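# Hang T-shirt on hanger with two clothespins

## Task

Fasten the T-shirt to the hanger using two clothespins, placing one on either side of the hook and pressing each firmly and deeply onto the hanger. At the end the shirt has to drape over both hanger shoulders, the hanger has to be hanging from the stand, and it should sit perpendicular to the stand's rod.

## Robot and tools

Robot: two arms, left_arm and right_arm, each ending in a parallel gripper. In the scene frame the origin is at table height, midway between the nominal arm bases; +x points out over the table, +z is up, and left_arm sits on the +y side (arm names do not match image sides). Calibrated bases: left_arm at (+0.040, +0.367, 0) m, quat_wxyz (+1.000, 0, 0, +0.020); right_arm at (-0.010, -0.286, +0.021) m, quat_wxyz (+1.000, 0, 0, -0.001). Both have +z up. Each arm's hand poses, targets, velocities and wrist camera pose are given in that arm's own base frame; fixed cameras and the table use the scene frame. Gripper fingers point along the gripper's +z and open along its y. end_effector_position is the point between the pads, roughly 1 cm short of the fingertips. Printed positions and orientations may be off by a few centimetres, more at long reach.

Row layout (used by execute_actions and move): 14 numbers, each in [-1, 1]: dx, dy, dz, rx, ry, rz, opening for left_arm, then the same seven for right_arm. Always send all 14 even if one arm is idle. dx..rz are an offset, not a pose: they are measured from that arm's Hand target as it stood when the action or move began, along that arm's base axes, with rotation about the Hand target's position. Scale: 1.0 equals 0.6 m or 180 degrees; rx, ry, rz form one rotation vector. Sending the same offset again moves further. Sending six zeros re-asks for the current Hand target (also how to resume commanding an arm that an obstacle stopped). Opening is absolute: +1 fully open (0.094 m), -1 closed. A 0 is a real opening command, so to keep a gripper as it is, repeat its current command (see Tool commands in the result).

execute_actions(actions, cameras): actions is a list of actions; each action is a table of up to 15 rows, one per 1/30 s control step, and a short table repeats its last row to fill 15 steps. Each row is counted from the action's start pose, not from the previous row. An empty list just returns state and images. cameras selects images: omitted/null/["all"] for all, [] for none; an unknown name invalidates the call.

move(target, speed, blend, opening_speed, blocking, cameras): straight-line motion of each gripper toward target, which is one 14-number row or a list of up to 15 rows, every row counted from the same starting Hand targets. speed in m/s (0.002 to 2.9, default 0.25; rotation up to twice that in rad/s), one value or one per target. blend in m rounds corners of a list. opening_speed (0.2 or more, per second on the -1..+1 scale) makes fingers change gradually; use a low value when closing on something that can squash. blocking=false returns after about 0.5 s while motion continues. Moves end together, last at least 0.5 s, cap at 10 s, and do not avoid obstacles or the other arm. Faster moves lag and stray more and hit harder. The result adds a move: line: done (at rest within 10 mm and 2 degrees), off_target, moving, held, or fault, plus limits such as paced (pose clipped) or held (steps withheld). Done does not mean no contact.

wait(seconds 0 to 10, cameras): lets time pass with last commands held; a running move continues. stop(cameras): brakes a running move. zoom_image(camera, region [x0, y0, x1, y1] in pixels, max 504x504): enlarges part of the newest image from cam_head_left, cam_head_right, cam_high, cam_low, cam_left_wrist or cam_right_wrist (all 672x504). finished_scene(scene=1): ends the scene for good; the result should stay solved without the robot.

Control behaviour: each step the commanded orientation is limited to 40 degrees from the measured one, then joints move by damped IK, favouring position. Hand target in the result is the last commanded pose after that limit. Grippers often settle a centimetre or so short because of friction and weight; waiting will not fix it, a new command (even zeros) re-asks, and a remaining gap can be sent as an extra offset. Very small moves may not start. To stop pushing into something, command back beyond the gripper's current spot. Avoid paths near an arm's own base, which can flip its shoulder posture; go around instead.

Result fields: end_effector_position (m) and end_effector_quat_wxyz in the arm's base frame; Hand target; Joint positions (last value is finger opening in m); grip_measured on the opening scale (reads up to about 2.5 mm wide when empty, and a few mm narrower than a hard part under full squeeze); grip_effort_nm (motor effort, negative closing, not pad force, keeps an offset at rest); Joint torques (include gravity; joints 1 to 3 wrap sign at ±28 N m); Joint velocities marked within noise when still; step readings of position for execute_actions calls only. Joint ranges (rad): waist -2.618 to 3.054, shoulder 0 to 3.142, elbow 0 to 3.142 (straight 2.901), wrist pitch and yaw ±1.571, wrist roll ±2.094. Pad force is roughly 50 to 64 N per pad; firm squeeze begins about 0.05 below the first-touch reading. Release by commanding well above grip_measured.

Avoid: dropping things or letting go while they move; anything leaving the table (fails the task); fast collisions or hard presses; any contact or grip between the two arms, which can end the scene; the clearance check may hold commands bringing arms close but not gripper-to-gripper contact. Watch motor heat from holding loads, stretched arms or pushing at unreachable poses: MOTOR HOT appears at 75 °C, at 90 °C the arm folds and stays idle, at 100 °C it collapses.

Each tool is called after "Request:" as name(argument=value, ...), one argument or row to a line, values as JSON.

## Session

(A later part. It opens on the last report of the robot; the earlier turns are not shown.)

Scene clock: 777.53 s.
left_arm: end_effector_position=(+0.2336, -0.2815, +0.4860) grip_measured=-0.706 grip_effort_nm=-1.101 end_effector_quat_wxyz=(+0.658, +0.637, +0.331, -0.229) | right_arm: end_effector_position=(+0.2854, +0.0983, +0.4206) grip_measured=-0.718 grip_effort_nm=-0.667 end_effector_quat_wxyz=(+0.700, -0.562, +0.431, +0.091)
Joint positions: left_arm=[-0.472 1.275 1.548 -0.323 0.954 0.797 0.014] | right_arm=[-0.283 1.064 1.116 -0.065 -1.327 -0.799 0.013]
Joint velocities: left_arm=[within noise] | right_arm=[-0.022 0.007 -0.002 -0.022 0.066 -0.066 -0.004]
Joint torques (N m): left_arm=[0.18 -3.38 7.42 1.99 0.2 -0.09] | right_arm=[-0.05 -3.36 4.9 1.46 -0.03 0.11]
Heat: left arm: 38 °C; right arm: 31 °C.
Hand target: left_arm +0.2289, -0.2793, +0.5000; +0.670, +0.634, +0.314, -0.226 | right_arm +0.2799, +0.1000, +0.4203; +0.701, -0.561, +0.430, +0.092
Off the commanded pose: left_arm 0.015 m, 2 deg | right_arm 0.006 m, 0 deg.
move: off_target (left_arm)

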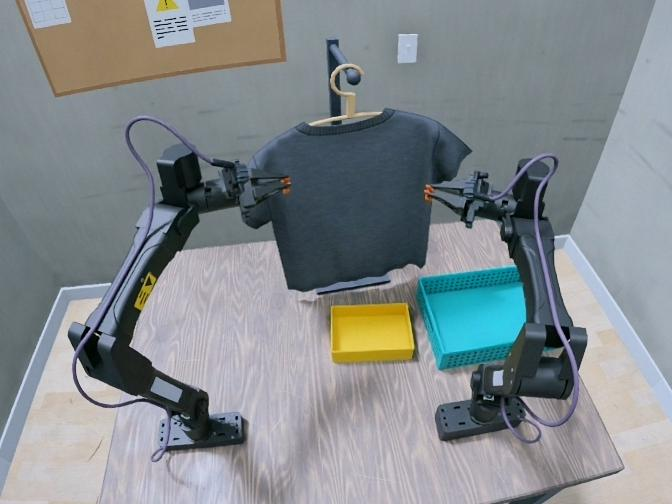

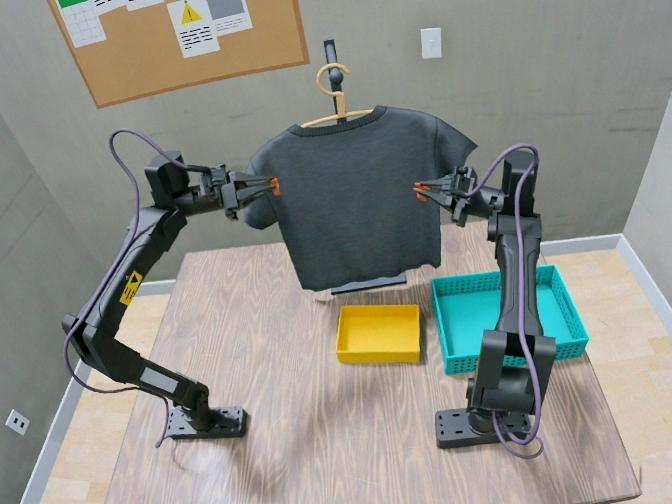

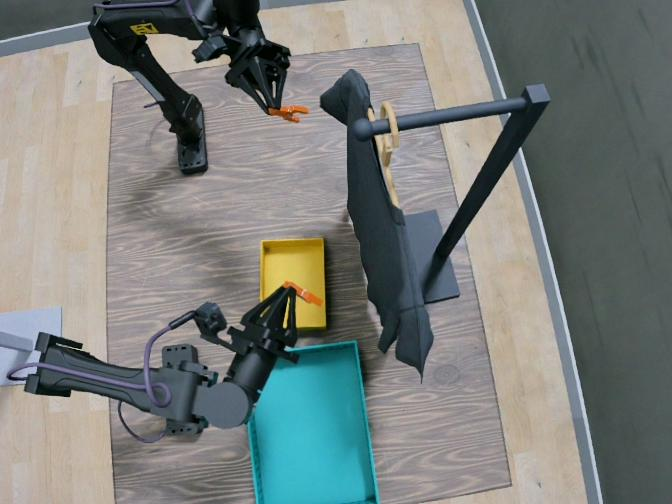

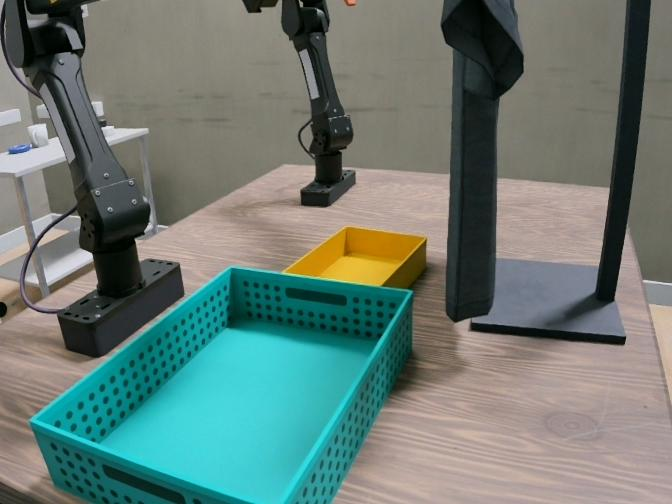

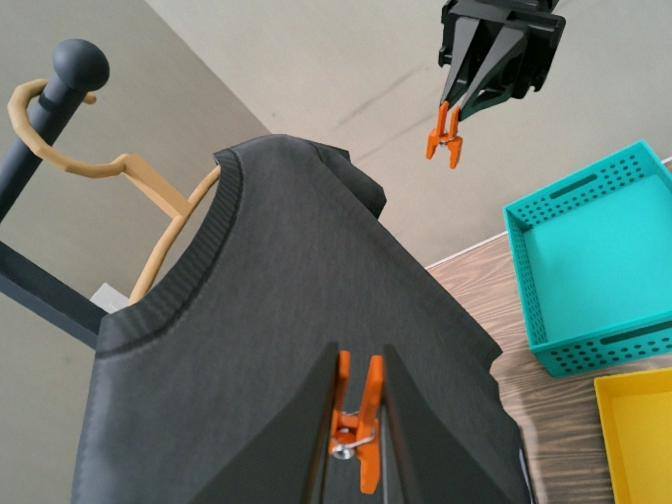

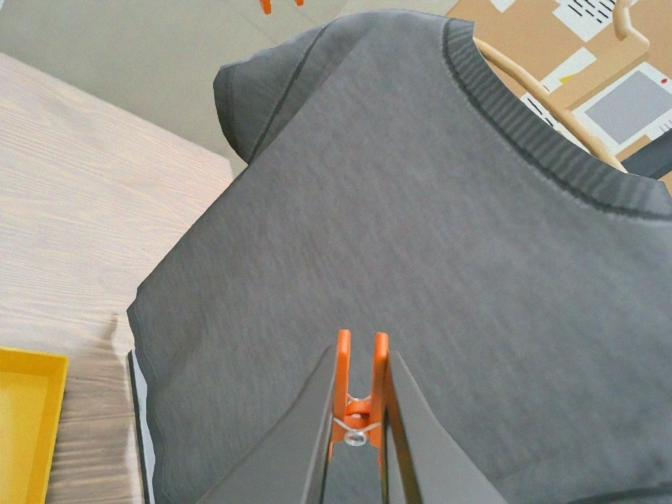

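Request:
move(
  target=[0.1135,-0.0678,0.1467,-0.0477,0.0215,-0.0019,-0.73,0,0,0,0,0,0,-0.72],
  speed=0.15,
)

Request:
zoom_image(
  camera="cam_left_wrist",
  region=[100, 100, 500, 504],
)

Scene clock: 867.00 s.
left_arm: end_effector_position=(+0.2982, -0.3183, +0.5822) grip_measured=-0.706 grip_effort_nm=-1.096 end_effector_quat_wxyz=(+0.701, +0.578, +0.316, -0.272) | right_arm: end_effector_position=(+0.2854, +0.0983, +0.4206) grip_measured=-0.717 grip_effort_nm=-0.667 end_effector_quat_wxyz=(+0.700, -0.562, +0.431, +0.091)
Joint positions: left_arm=[-0.482 1.678 2.135 -0.232 0.946 0.516 0.014] | right_arm=[-0.283 1.064 1.116 -0.065 -1.327 -0.799 0.013]
Joint velocities: within noise
Joint torques (N m): left_arm=[-0.61 -5.07 7.2 1.53 -0.25 -0.04] | right_arm=[-0.03 -3.29 4.88 1.48 -0.02 0.11]
Heat: left arm: 38 °C; right arm: 31 °C.
Hand target: left_arm +0.2970, -0.3200, +0.5880; +0.704, +0.575, +0.317, -0.272 | right_arm +0.2799, +0.1000, +0.4203; +0.701, -0.561, +0.430, +0.092
Off the commanded pose: left_arm 0.006 m, 1 deg | right_arm 0.006 m, 0 deg.
move: done

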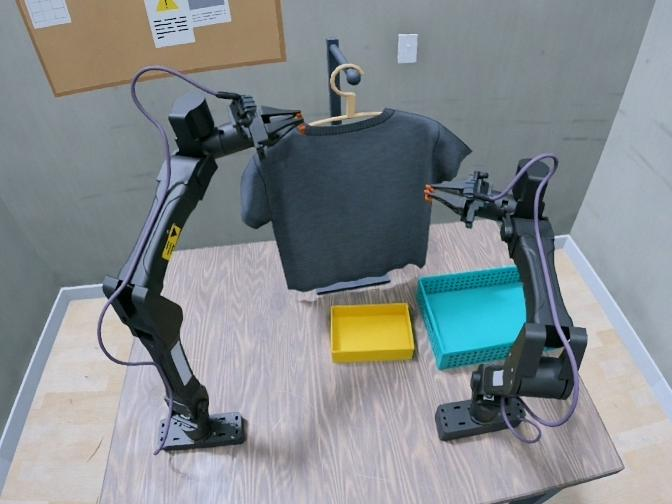

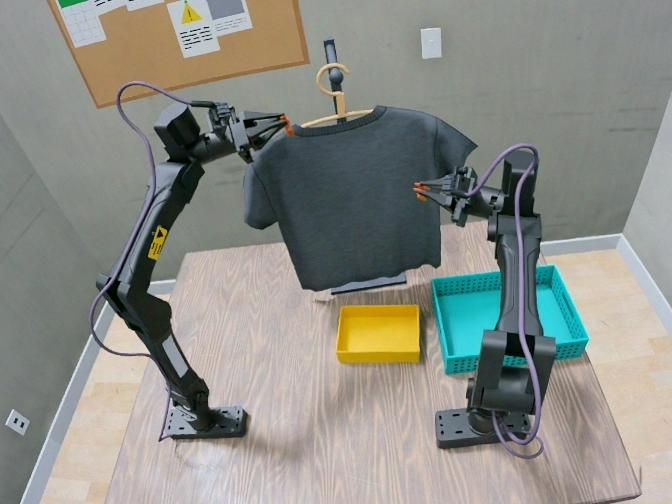

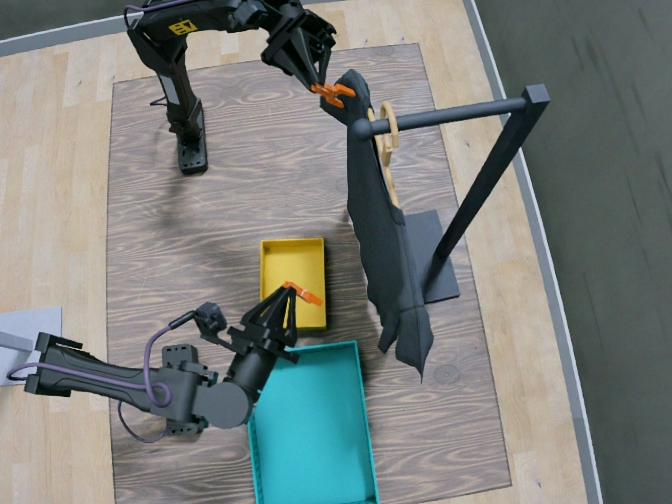

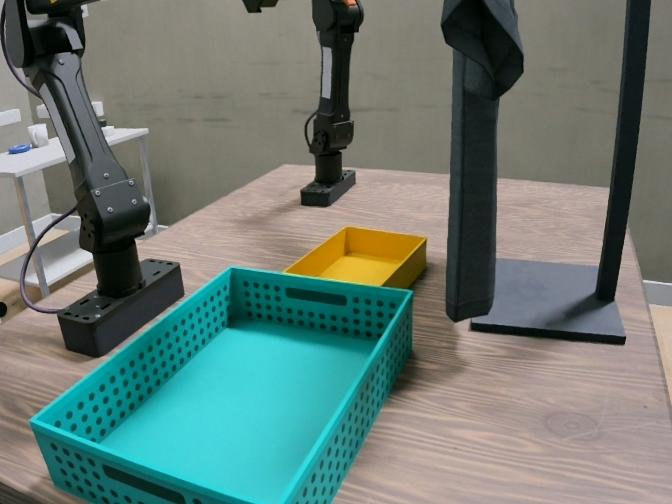

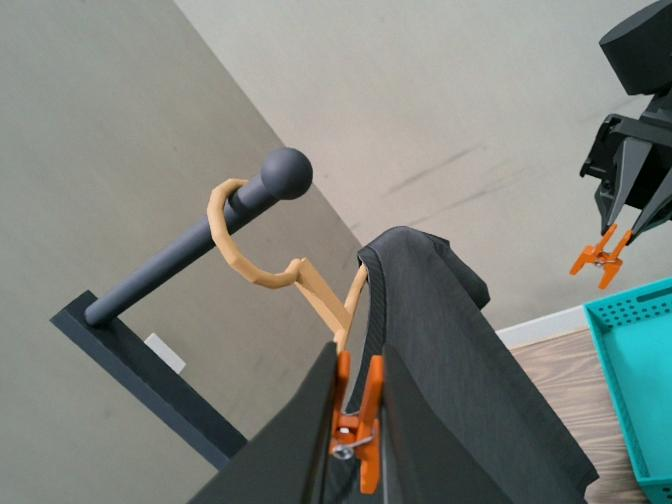

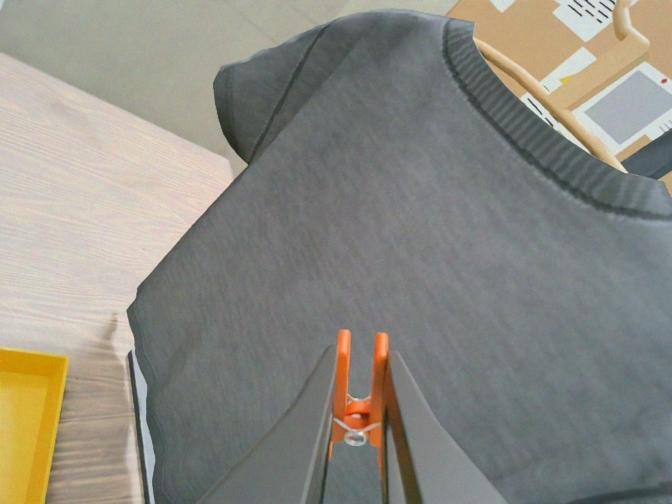

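Scaled by 1.248 from the camera's 672x504 image, which has a finer 960x720 frame.

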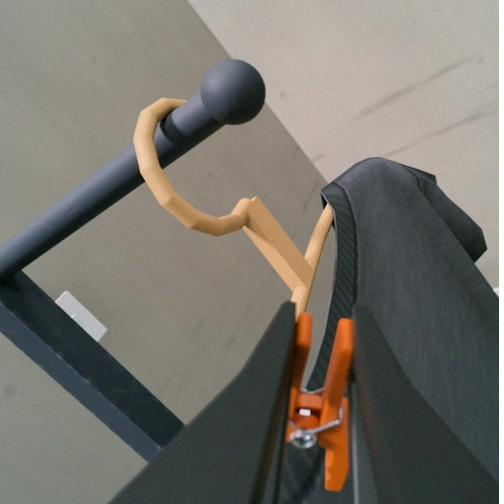

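Request:
zoom_image(
  camera="cam_high",
  region=[300, 50, 560, 250],
)

Request:
zoom_image(
  camera="cam_head_left",
  region=[240, 50, 440, 200],
)

Request:
zoom_image(
  camera="cam_head_right",
  region=[230, 50, 430, 200],
)

Scaled by 1.938 from the camera's 672x504 image, which has a finer 960x720 frame.

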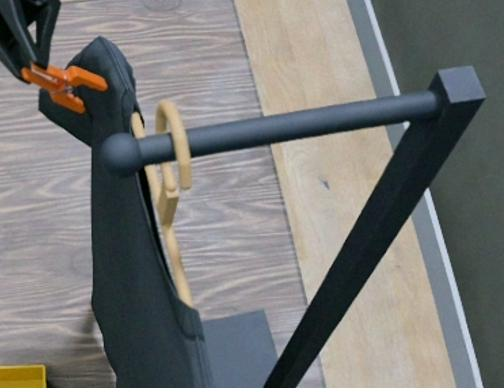

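Scaled by 2.520 from the camera's 672x504 image, which has a finer 960x720 frame.

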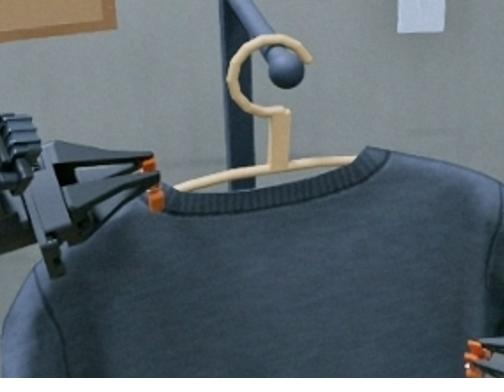

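Scaled by 2.520 from the camera's 672x504 image, which has a finer 960x720 frame.

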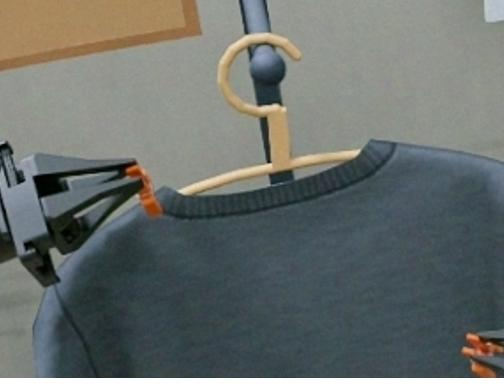

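Request:
zoom_image(
  camera="cam_high",
  region=[300, 60, 400, 135],
)

Request:
zoom_image(
  camera="cam_head_left",
  region=[270, 90, 350, 150],
)

Request:
zoom_image(
  camera="cam_head_right",
  region=[260, 90, 340, 150],
)

Scaled by 5.040 from the camera's 672x504 image, which has a finer 960x720 frame.

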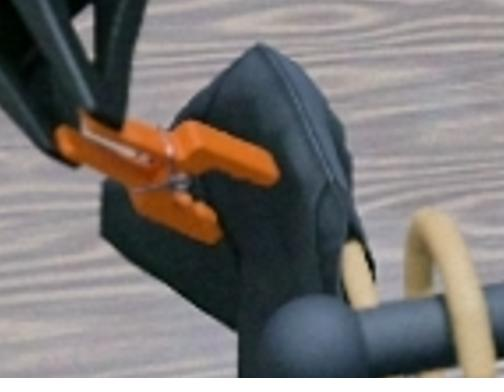

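Scaled by 6.300 from the camera's 672x504 image, which has a finer 960x720 frame.

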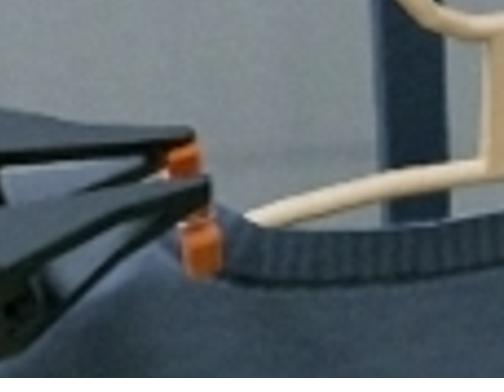

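Scaled by 6.300 from the camera's 672x504 image, which has a finer 960x720 frame.

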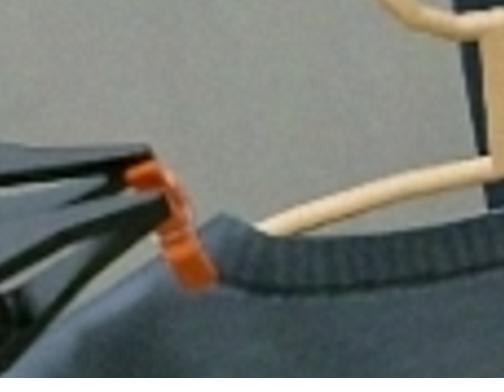

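Request:
move(
  target=[0.0236,0.0032,-0.0234,0,0,0,-0.75,0,0,0,0,0,0,-0.72],
  speed=0.1,
  cameras=["cam_head_left", "cam_head_right", "cam_high", "cam_left_wrist"],
)

Request:
zoom_image(
  camera="cam_high",
  region=[300, 60, 400, 135],
)

Request:
zoom_image(
  camera="cam_head_left",
  region=[270, 90, 350, 150],
)

Request:
zoom_image(
  camera="cam_head_right",
  region=[260, 90, 340, 150],
)

Request:
zoom_image(
  camera="cam_left_wrist",
  region=[200, 200, 500, 504],
)

Scene clock: 1015.87 s.
left_arm: end_effector_position=(+0.3077, -0.3191, +0.5741) grip_measured=-0.706 grip_effort_nm=-1.092 end_effector_quat_wxyz=(+0.701, +0.576, +0.319, -0.272) | right_arm: end_effector_position=(+0.2854, +0.0983, +0.4206) grip_measured=-0.720 grip_effort_nm=-0.344 end_effector_quat_wxyz=(+0.700, -0.562, +0.431, +0.091)
Joint positions: left_arm=[-0.473 1.683 2.099 -0.187 0.949 0.508 0.014] | right_arm=[-0.283 1.064 1.116 -0.065 -1.327 -0.799 0.013]
Joint velocities: left_arm=[within noise] | right_arm=[0.017 0.017 0.002 -0.051 0.022 -0.066 0.004]
Joint torques (N m): left_arm=[0.75 -5.24 4.97 1.89 -0.05 -0.08] | right_arm=[0.05 -3.28 4.85 1.49 -0.06 0.09]
Heat: left arm: 37 °C; right arm: 31 °C.
Hand target: left_arm +0.3112, -0.3181, +0.5739; +0.704, +0.575, +0.317, -0.272 | right_arm +0.2799, +0.1000, +0.4203; +0.701, -0.561, +0.430, +0.092
Off the commanded pose: left_arm 0.004 m, 0 deg | right_arm 0.006 m, 0 deg.
move: done
Images, in order (width x height): cam_head_left 672x504, cam_head_right 672x504, cam_high 672x504, cam_left_wrist 672x504.

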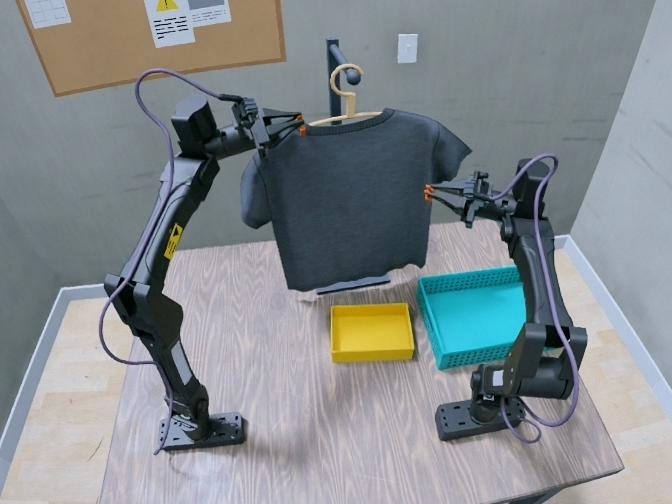

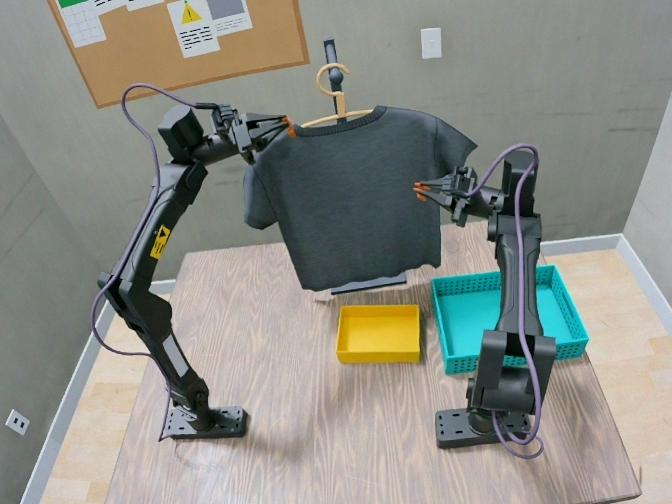

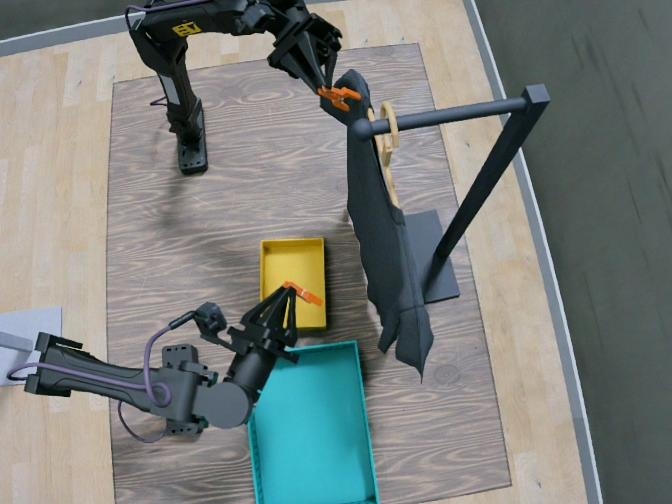

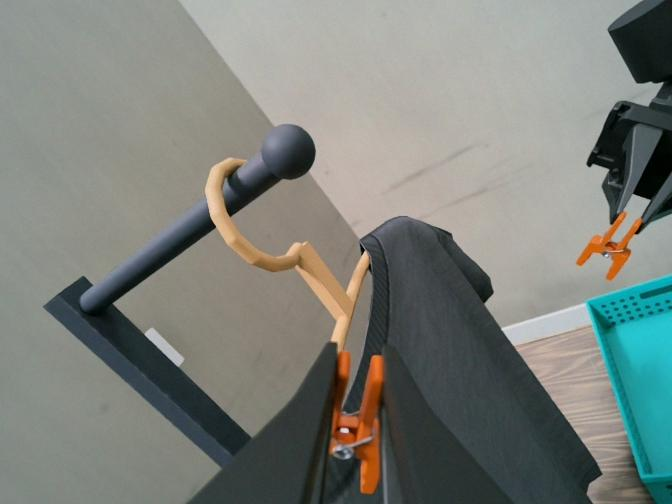

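Scaled by 5.040 from the camera's 672x504 image, which has a finer 960x720 frame.

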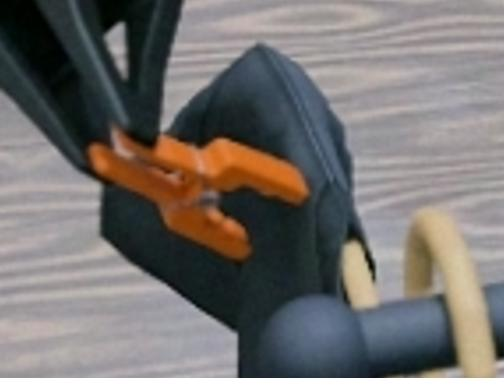

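Scaled by 6.300 from the camera's 672x504 image, which has a finer 960x720 frame.

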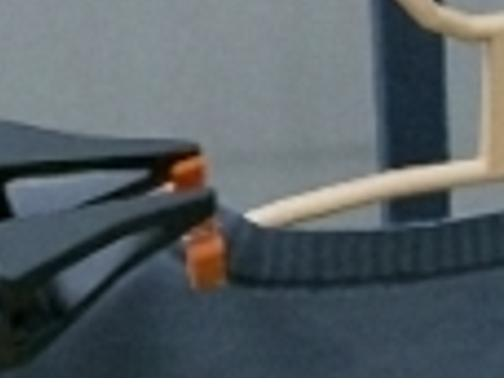

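Scaled by 6.300 from the camera's 672x504 image, which has a finer 960x720 frame.

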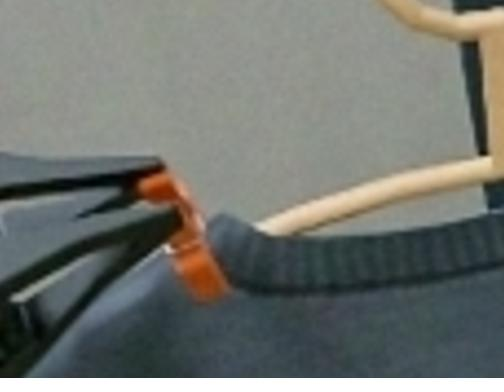

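Scaled by 1.658 from the camera's 672x504 image, which has a finer 960x720 frame.

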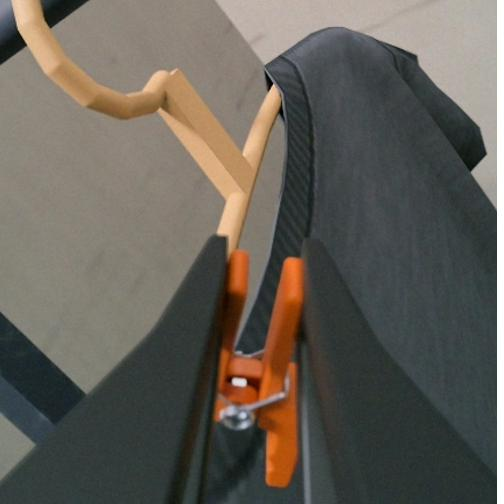

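Request:
move(
  target=[0.0042,0.0123,0.0252,0,0,0,-0.75,0,0,0,0,0,0,-0.72],
  speed=0.1,
  cameras=["cam_head_left", "cam_head_right", "cam_high", "cam_left_wrist"],
)

Request:
zoom_image(
  camera="cam_high",
  region=[300, 60, 400, 135],
)

Request:
zoom_image(
  camera="cam_head_left",
  region=[270, 90, 350, 150],
)

Request:
zoom_image(
  camera="cam_head_right",
  region=[260, 90, 340, 150],
)

Request:
zoom_image(
  camera="cam_left_wrist",
  region=[200, 200, 500, 504],
)

Scene clock: 1103.00 s.
left_arm: end_effector_position=(+0.3116, -0.3125, +0.5871) grip_measured=-0.706 grip_effort_nm=-1.106 end_effector_quat_wxyz=(+0.706, +0.575, +0.314, -0.270) | right_arm: end_effector_position=(+0.2854, +0.0983, +0.4206) grip_measured=-0.720 grip_effort_nm=-0.667 end_effector_quat_wxyz=(+0.700, -0.562, +0.431, +0.091)
Joint positions: left_arm=[-0.449 1.723 2.193 -0.217 0.973 0.495 0.014] | right_arm=[-0.283 1.064 1.116 -0.065 -1.327 -0.799 0.013]
Joint velocities: left_arm=[within noise] | right_arm=[0.002 0.002 -0.002 -0.007 0.081 0.022 -0.006]
Joint torques (N m): left_arm=[0.5 -5.09 7.02 1.48 -0.04 -0.12] | right_arm=[-0.02 -3.4 4.97 1.47 -0.04 0.1]
Heat: left arm: 35 °C; right arm: 32 °C.
Hand target: left_arm +0.3135, -0.3107, +0.5891; +0.704, +0.575, +0.317, -0.272 | right_arm +0.2799, +0.1000, +0.4203; +0.701, -0.561, +0.430, +0.092
Off the commanded pose: left_arm 0.003 m, 1 deg | right_arm 0.006 m, 0 deg.
move: done
Images, in order (width x height): cam_head_left 672x504, cam_head_right 672x504, cam_high 672x504, cam_left_wrist 672x504.

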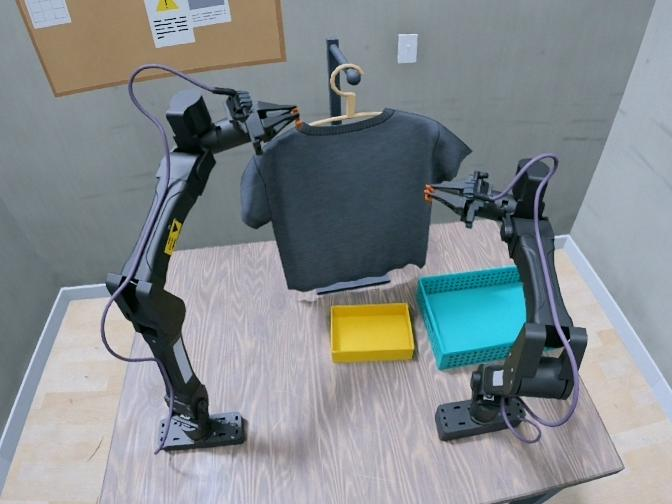

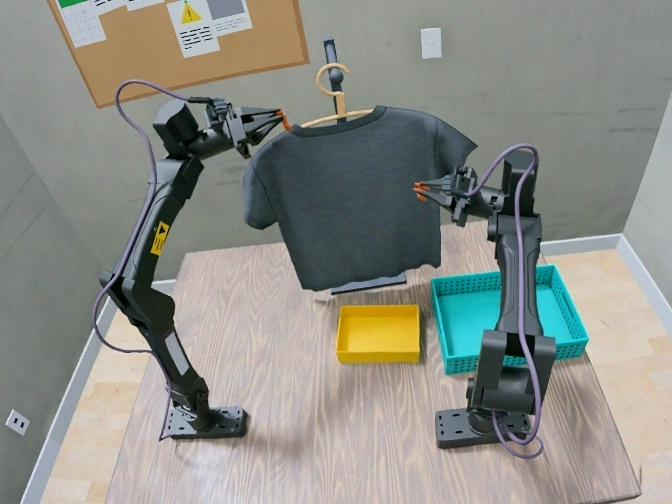

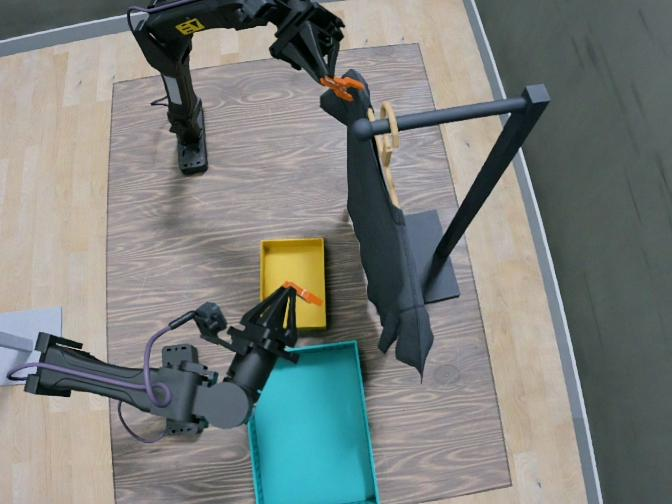

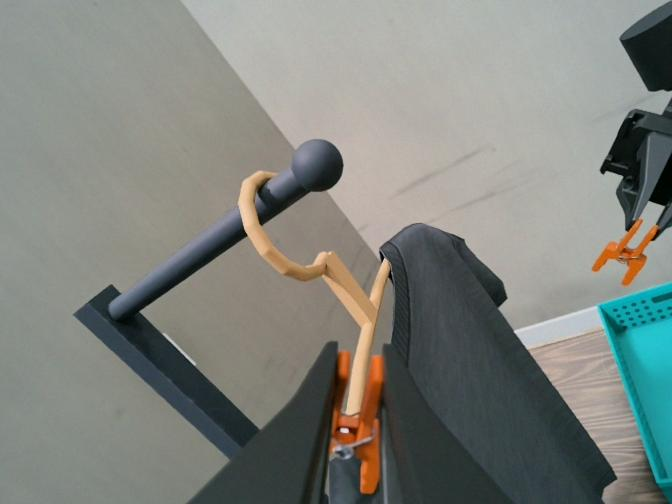

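Scaled by 5.040 from the camera's 672x504 image, which has a finer 960x720 frame.

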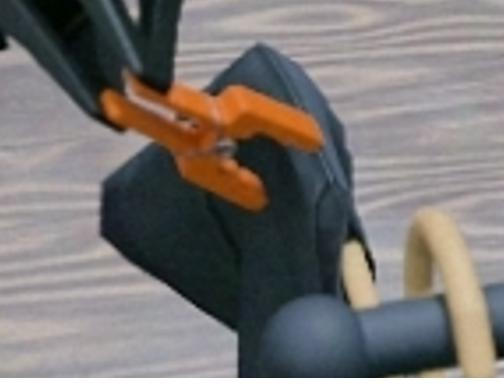

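Scaled by 6.300 from the camera's 672x504 image, which has a finer 960x720 frame.

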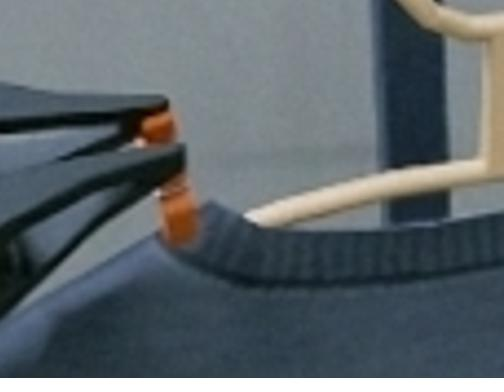

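Scaled by 6.300 from the camera's 672x504 image, which has a finer 960x720 frame.

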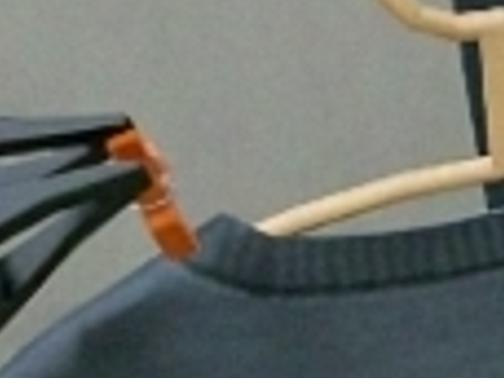

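Scaled by 1.658 from the camera's 672x504 image, which has a finer 960x720 frame.

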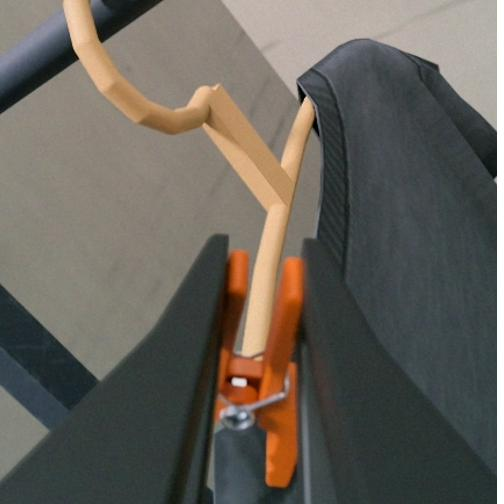

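Request:
move(
  target=[0.0264,0.0,-0.0254,0,0,0,-0.75,0,0,0,0,0,0,-0.72],
  speed=0.08,
  cameras=["cam_head_left", "cam_head_right", "cam_high", "cam_left_wrist"],
)

Request:
zoom_image(
  camera="cam_high",
  region=[300, 60, 400, 135],
)

Request:
zoom_image(
  camera="cam_head_left",
  region=[270, 90, 350, 150],
)

Request:
zoom_image(
  camera="cam_head_right",
  region=[260, 90, 340, 150],
)

Request:
zoom_image(
  camera="cam_left_wrist",
  region=[200, 200, 500, 504],
)

Scene clock: 1120.03 s.
left_arm: end_effector_position=(+0.3264, -0.3122, +0.5737) grip_measured=-0.706 grip_effort_nm=-1.101 end_effector_quat_wxyz=(+0.701, +0.576, +0.319, -0.272) | right_arm: end_effector_position=(+0.2854, +0.0983, +0.4206) grip_measured=-0.718 grip_effort_nm=-0.676 end_effector_quat_wxyz=(+0.700, -0.562, +0.431, +0.091)
Joint positions: left_arm=[-0.429 1.739 2.158 -0.175 0.993 0.489 0.014] | right_arm=[-0.283 1.064 1.116 -0.065 -1.327 -0.799 0.013]
Joint velocities: left_arm=[within noise] | right_arm=[0.007 -0.007 0.012 0.007 -0.037 0.022 -0.004]
Joint torques (N m): left_arm=[0.8 -5.81 4.85 1.87 -0.06 -0.06] | right_arm=[-0.05 -3.22 5.01 1.46 -0.05 0.13]
Heat: left arm: 36 °C; right arm: 32 °C.
Hand target: left_arm +0.3295, -0.3107, +0.5738; +0.704, +0.575, +0.317, -0.272 | right_arm +0.2799, +0.1000, +0.4203; +0.701, -0.561, +0.430, +0.092
Off the commanded pose: left_arm 0.003 m, 0 deg | right_arm 0.006 m, 0 deg.
move: done
Images, in order (width x height): cam_head_left 672x504, cam_head_right 672x504, cam_high 672x504, cam_left_wrist 672x504.

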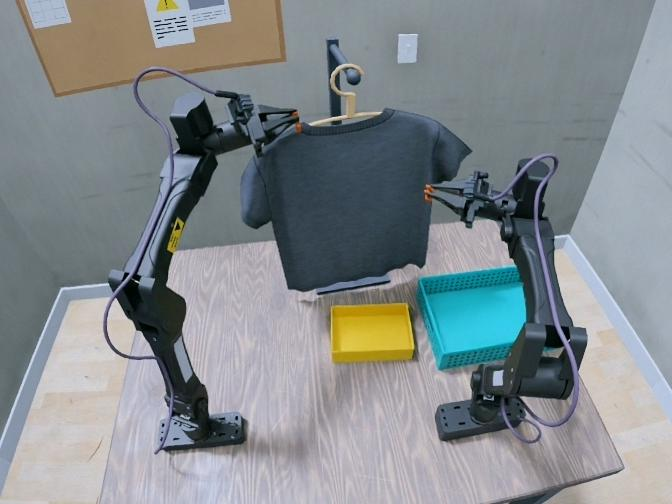

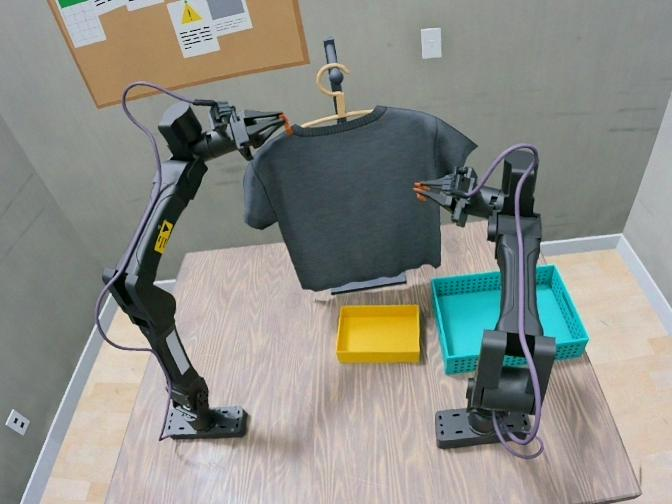

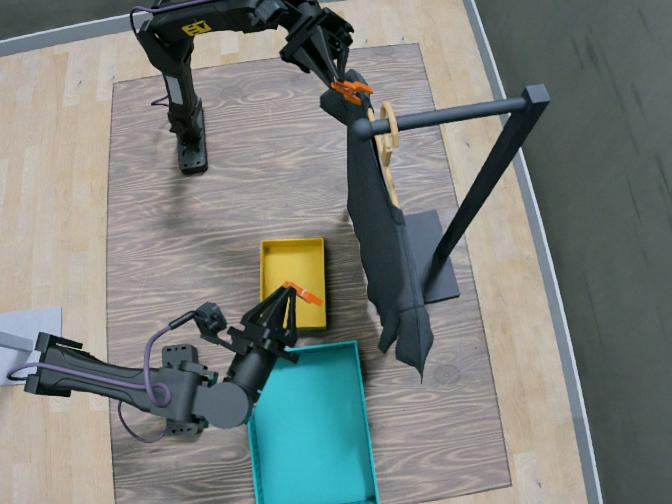

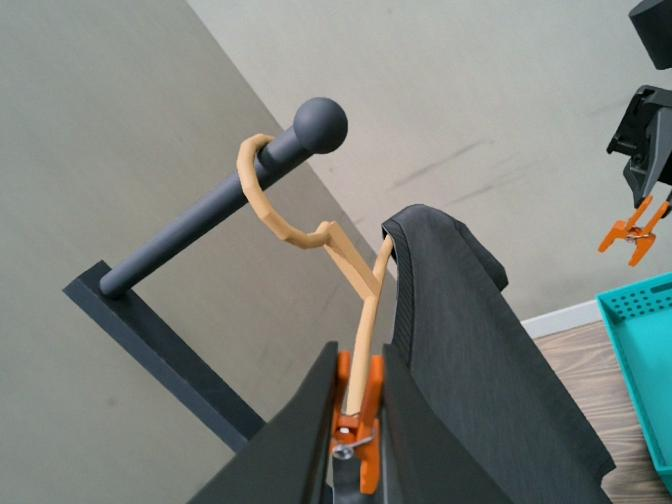

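Scaled by 5.040 from the camera's 672x504 image, which has a finer 960x720 frame.

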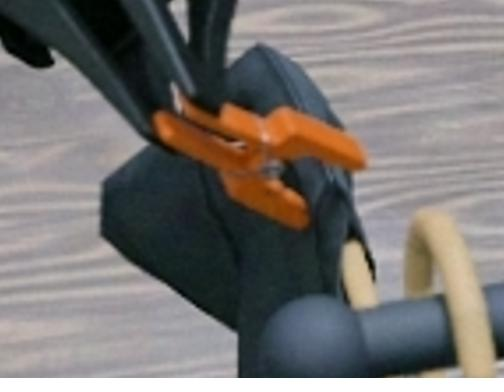

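Scaled by 6.300 from the camera's 672x504 image, which has a finer 960x720 frame.

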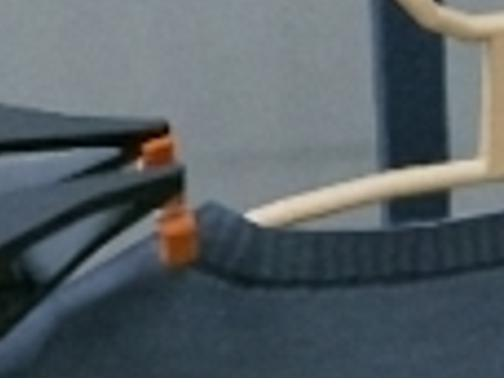

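Scaled by 6.300 from the camera's 672x504 image, which has a finer 960x720 frame.

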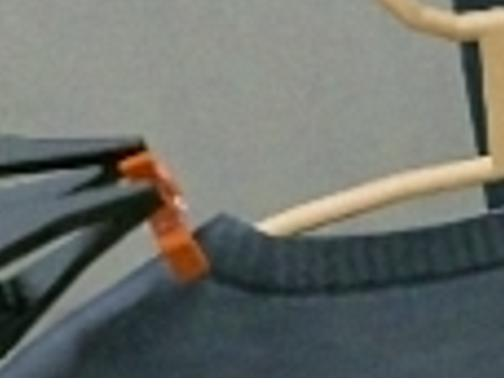

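Scaled by 1.658 from the camera's 672x504 image, which has a finer 960x720 frame.

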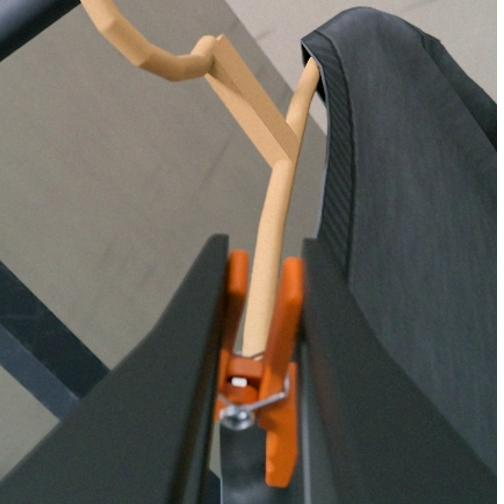

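Request:
move(
  target=[0.0184,0.0,-0.0177,0,0,0,-0.75,0,0,0,0,0,0,-0.72],
  speed=0.06,
  cameras=["cam_head_left", "cam_head_right", "cam_high", "cam_left_wrist"],
)

Request:
zoom_image(
  camera="cam_high",
  region=[300, 60, 400, 135],
)

Request:
zoom_image(
  camera="cam_head_left",
  region=[270, 90, 350, 150],
)

Request:
zoom_image(
  camera="cam_left_wrist",
  region=[200, 200, 500, 504],
)

Scene clock: 1131.93 s.
left_arm: end_effector_position=(+0.3365, -0.3120, +0.5643) grip_measured=-0.706 grip_effort_nm=-1.106 end_effector_quat_wxyz=(+0.702, +0.576, +0.318, -0.272) | right_arm: end_effector_position=(+0.2854, +0.0983, +0.4206) grip_measured=-0.720 grip_effort_nm=-0.476 end_effector_quat_wxyz=(+0.700, -0.562, +0.431, +0.091)
Joint positions: left_arm=[-0.416 1.747 2.117 -0.118 1.006 0.483 0.014] | right_arm=[-0.283 1.064 1.116 -0.065 -1.327 -0.799 0.013]
Joint velocities: within noise
Joint torques (N m): left_arm=[0.9 -5.98 5.2 1.8 -0.07 -0.11] | right_arm=[-0.02 -3.34 4.89 1.47 -0.05 0.11]
Heat: left arm: 35 °C; right arm: 32 °C.
Hand target: left_arm +0.3405, -0.3108, +0.5632; +0.704, +0.575, +0.317, -0.272 | right_arm +0.2799, +0.1000, +0.4203; +0.701, -0.561, +0.430, +0.092
Off the commanded pose: left_arm 0.004 m, 0 deg | right_arm 0.006 m, 0 deg.
move: done
Images, in order (width x height): cam_head_left 672x504, cam_head_right 672x504, cam_high 672x504, cam_left_wrist 672x504.

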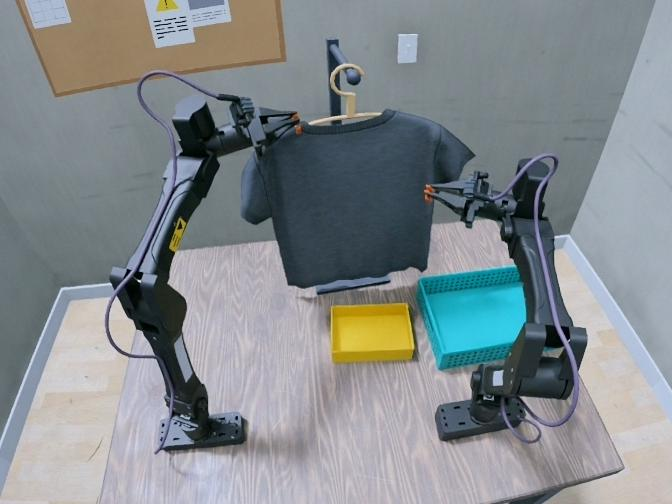

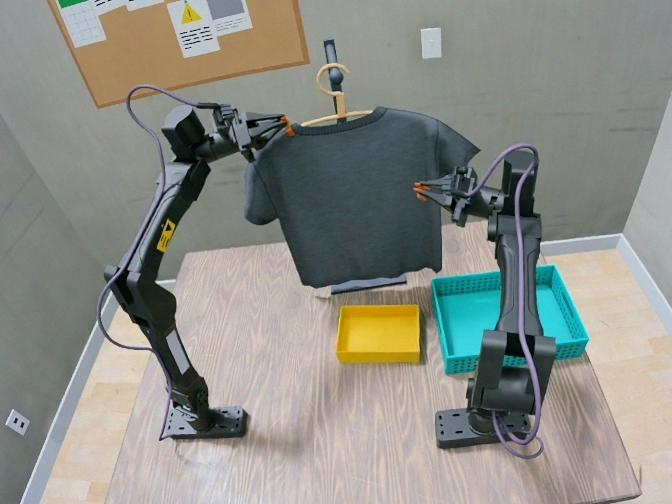

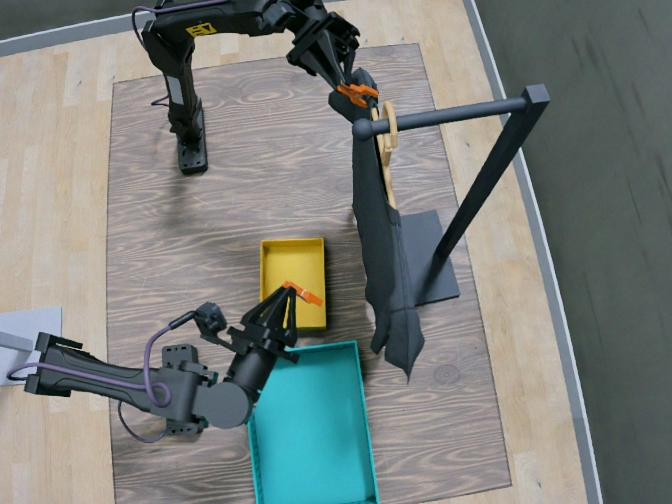

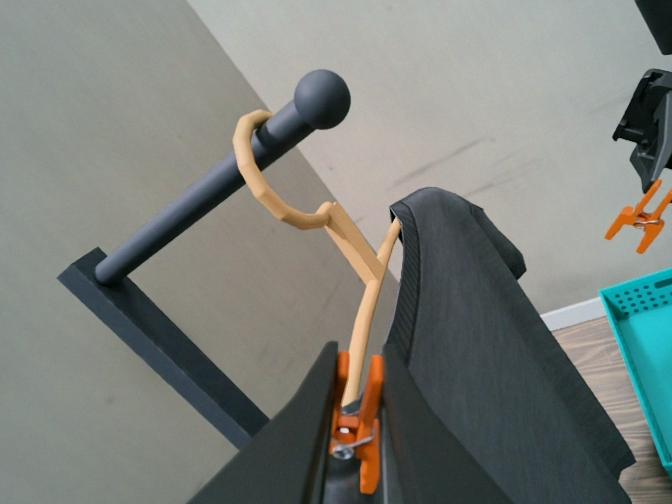

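Scaled by 5.040 from the camera's 672x504 image, which has a finer 960x720 frame.

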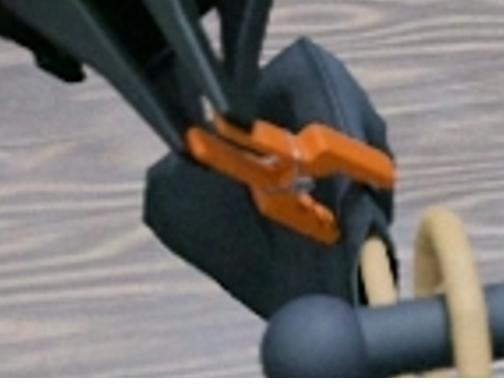

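Scaled by 6.300 from the camera's 672x504 image, which has a finer 960x720 frame.

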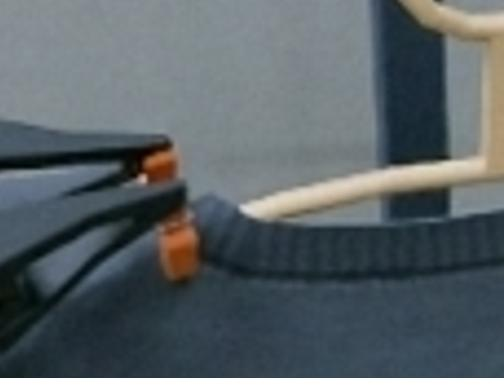

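Scaled by 1.658 from the camera's 672x504 image, which has a finer 960x720 frame.

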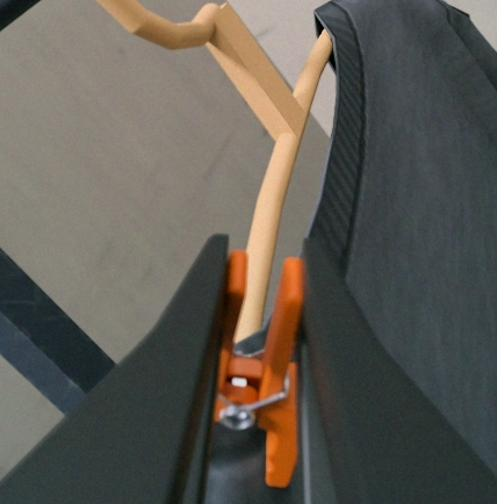

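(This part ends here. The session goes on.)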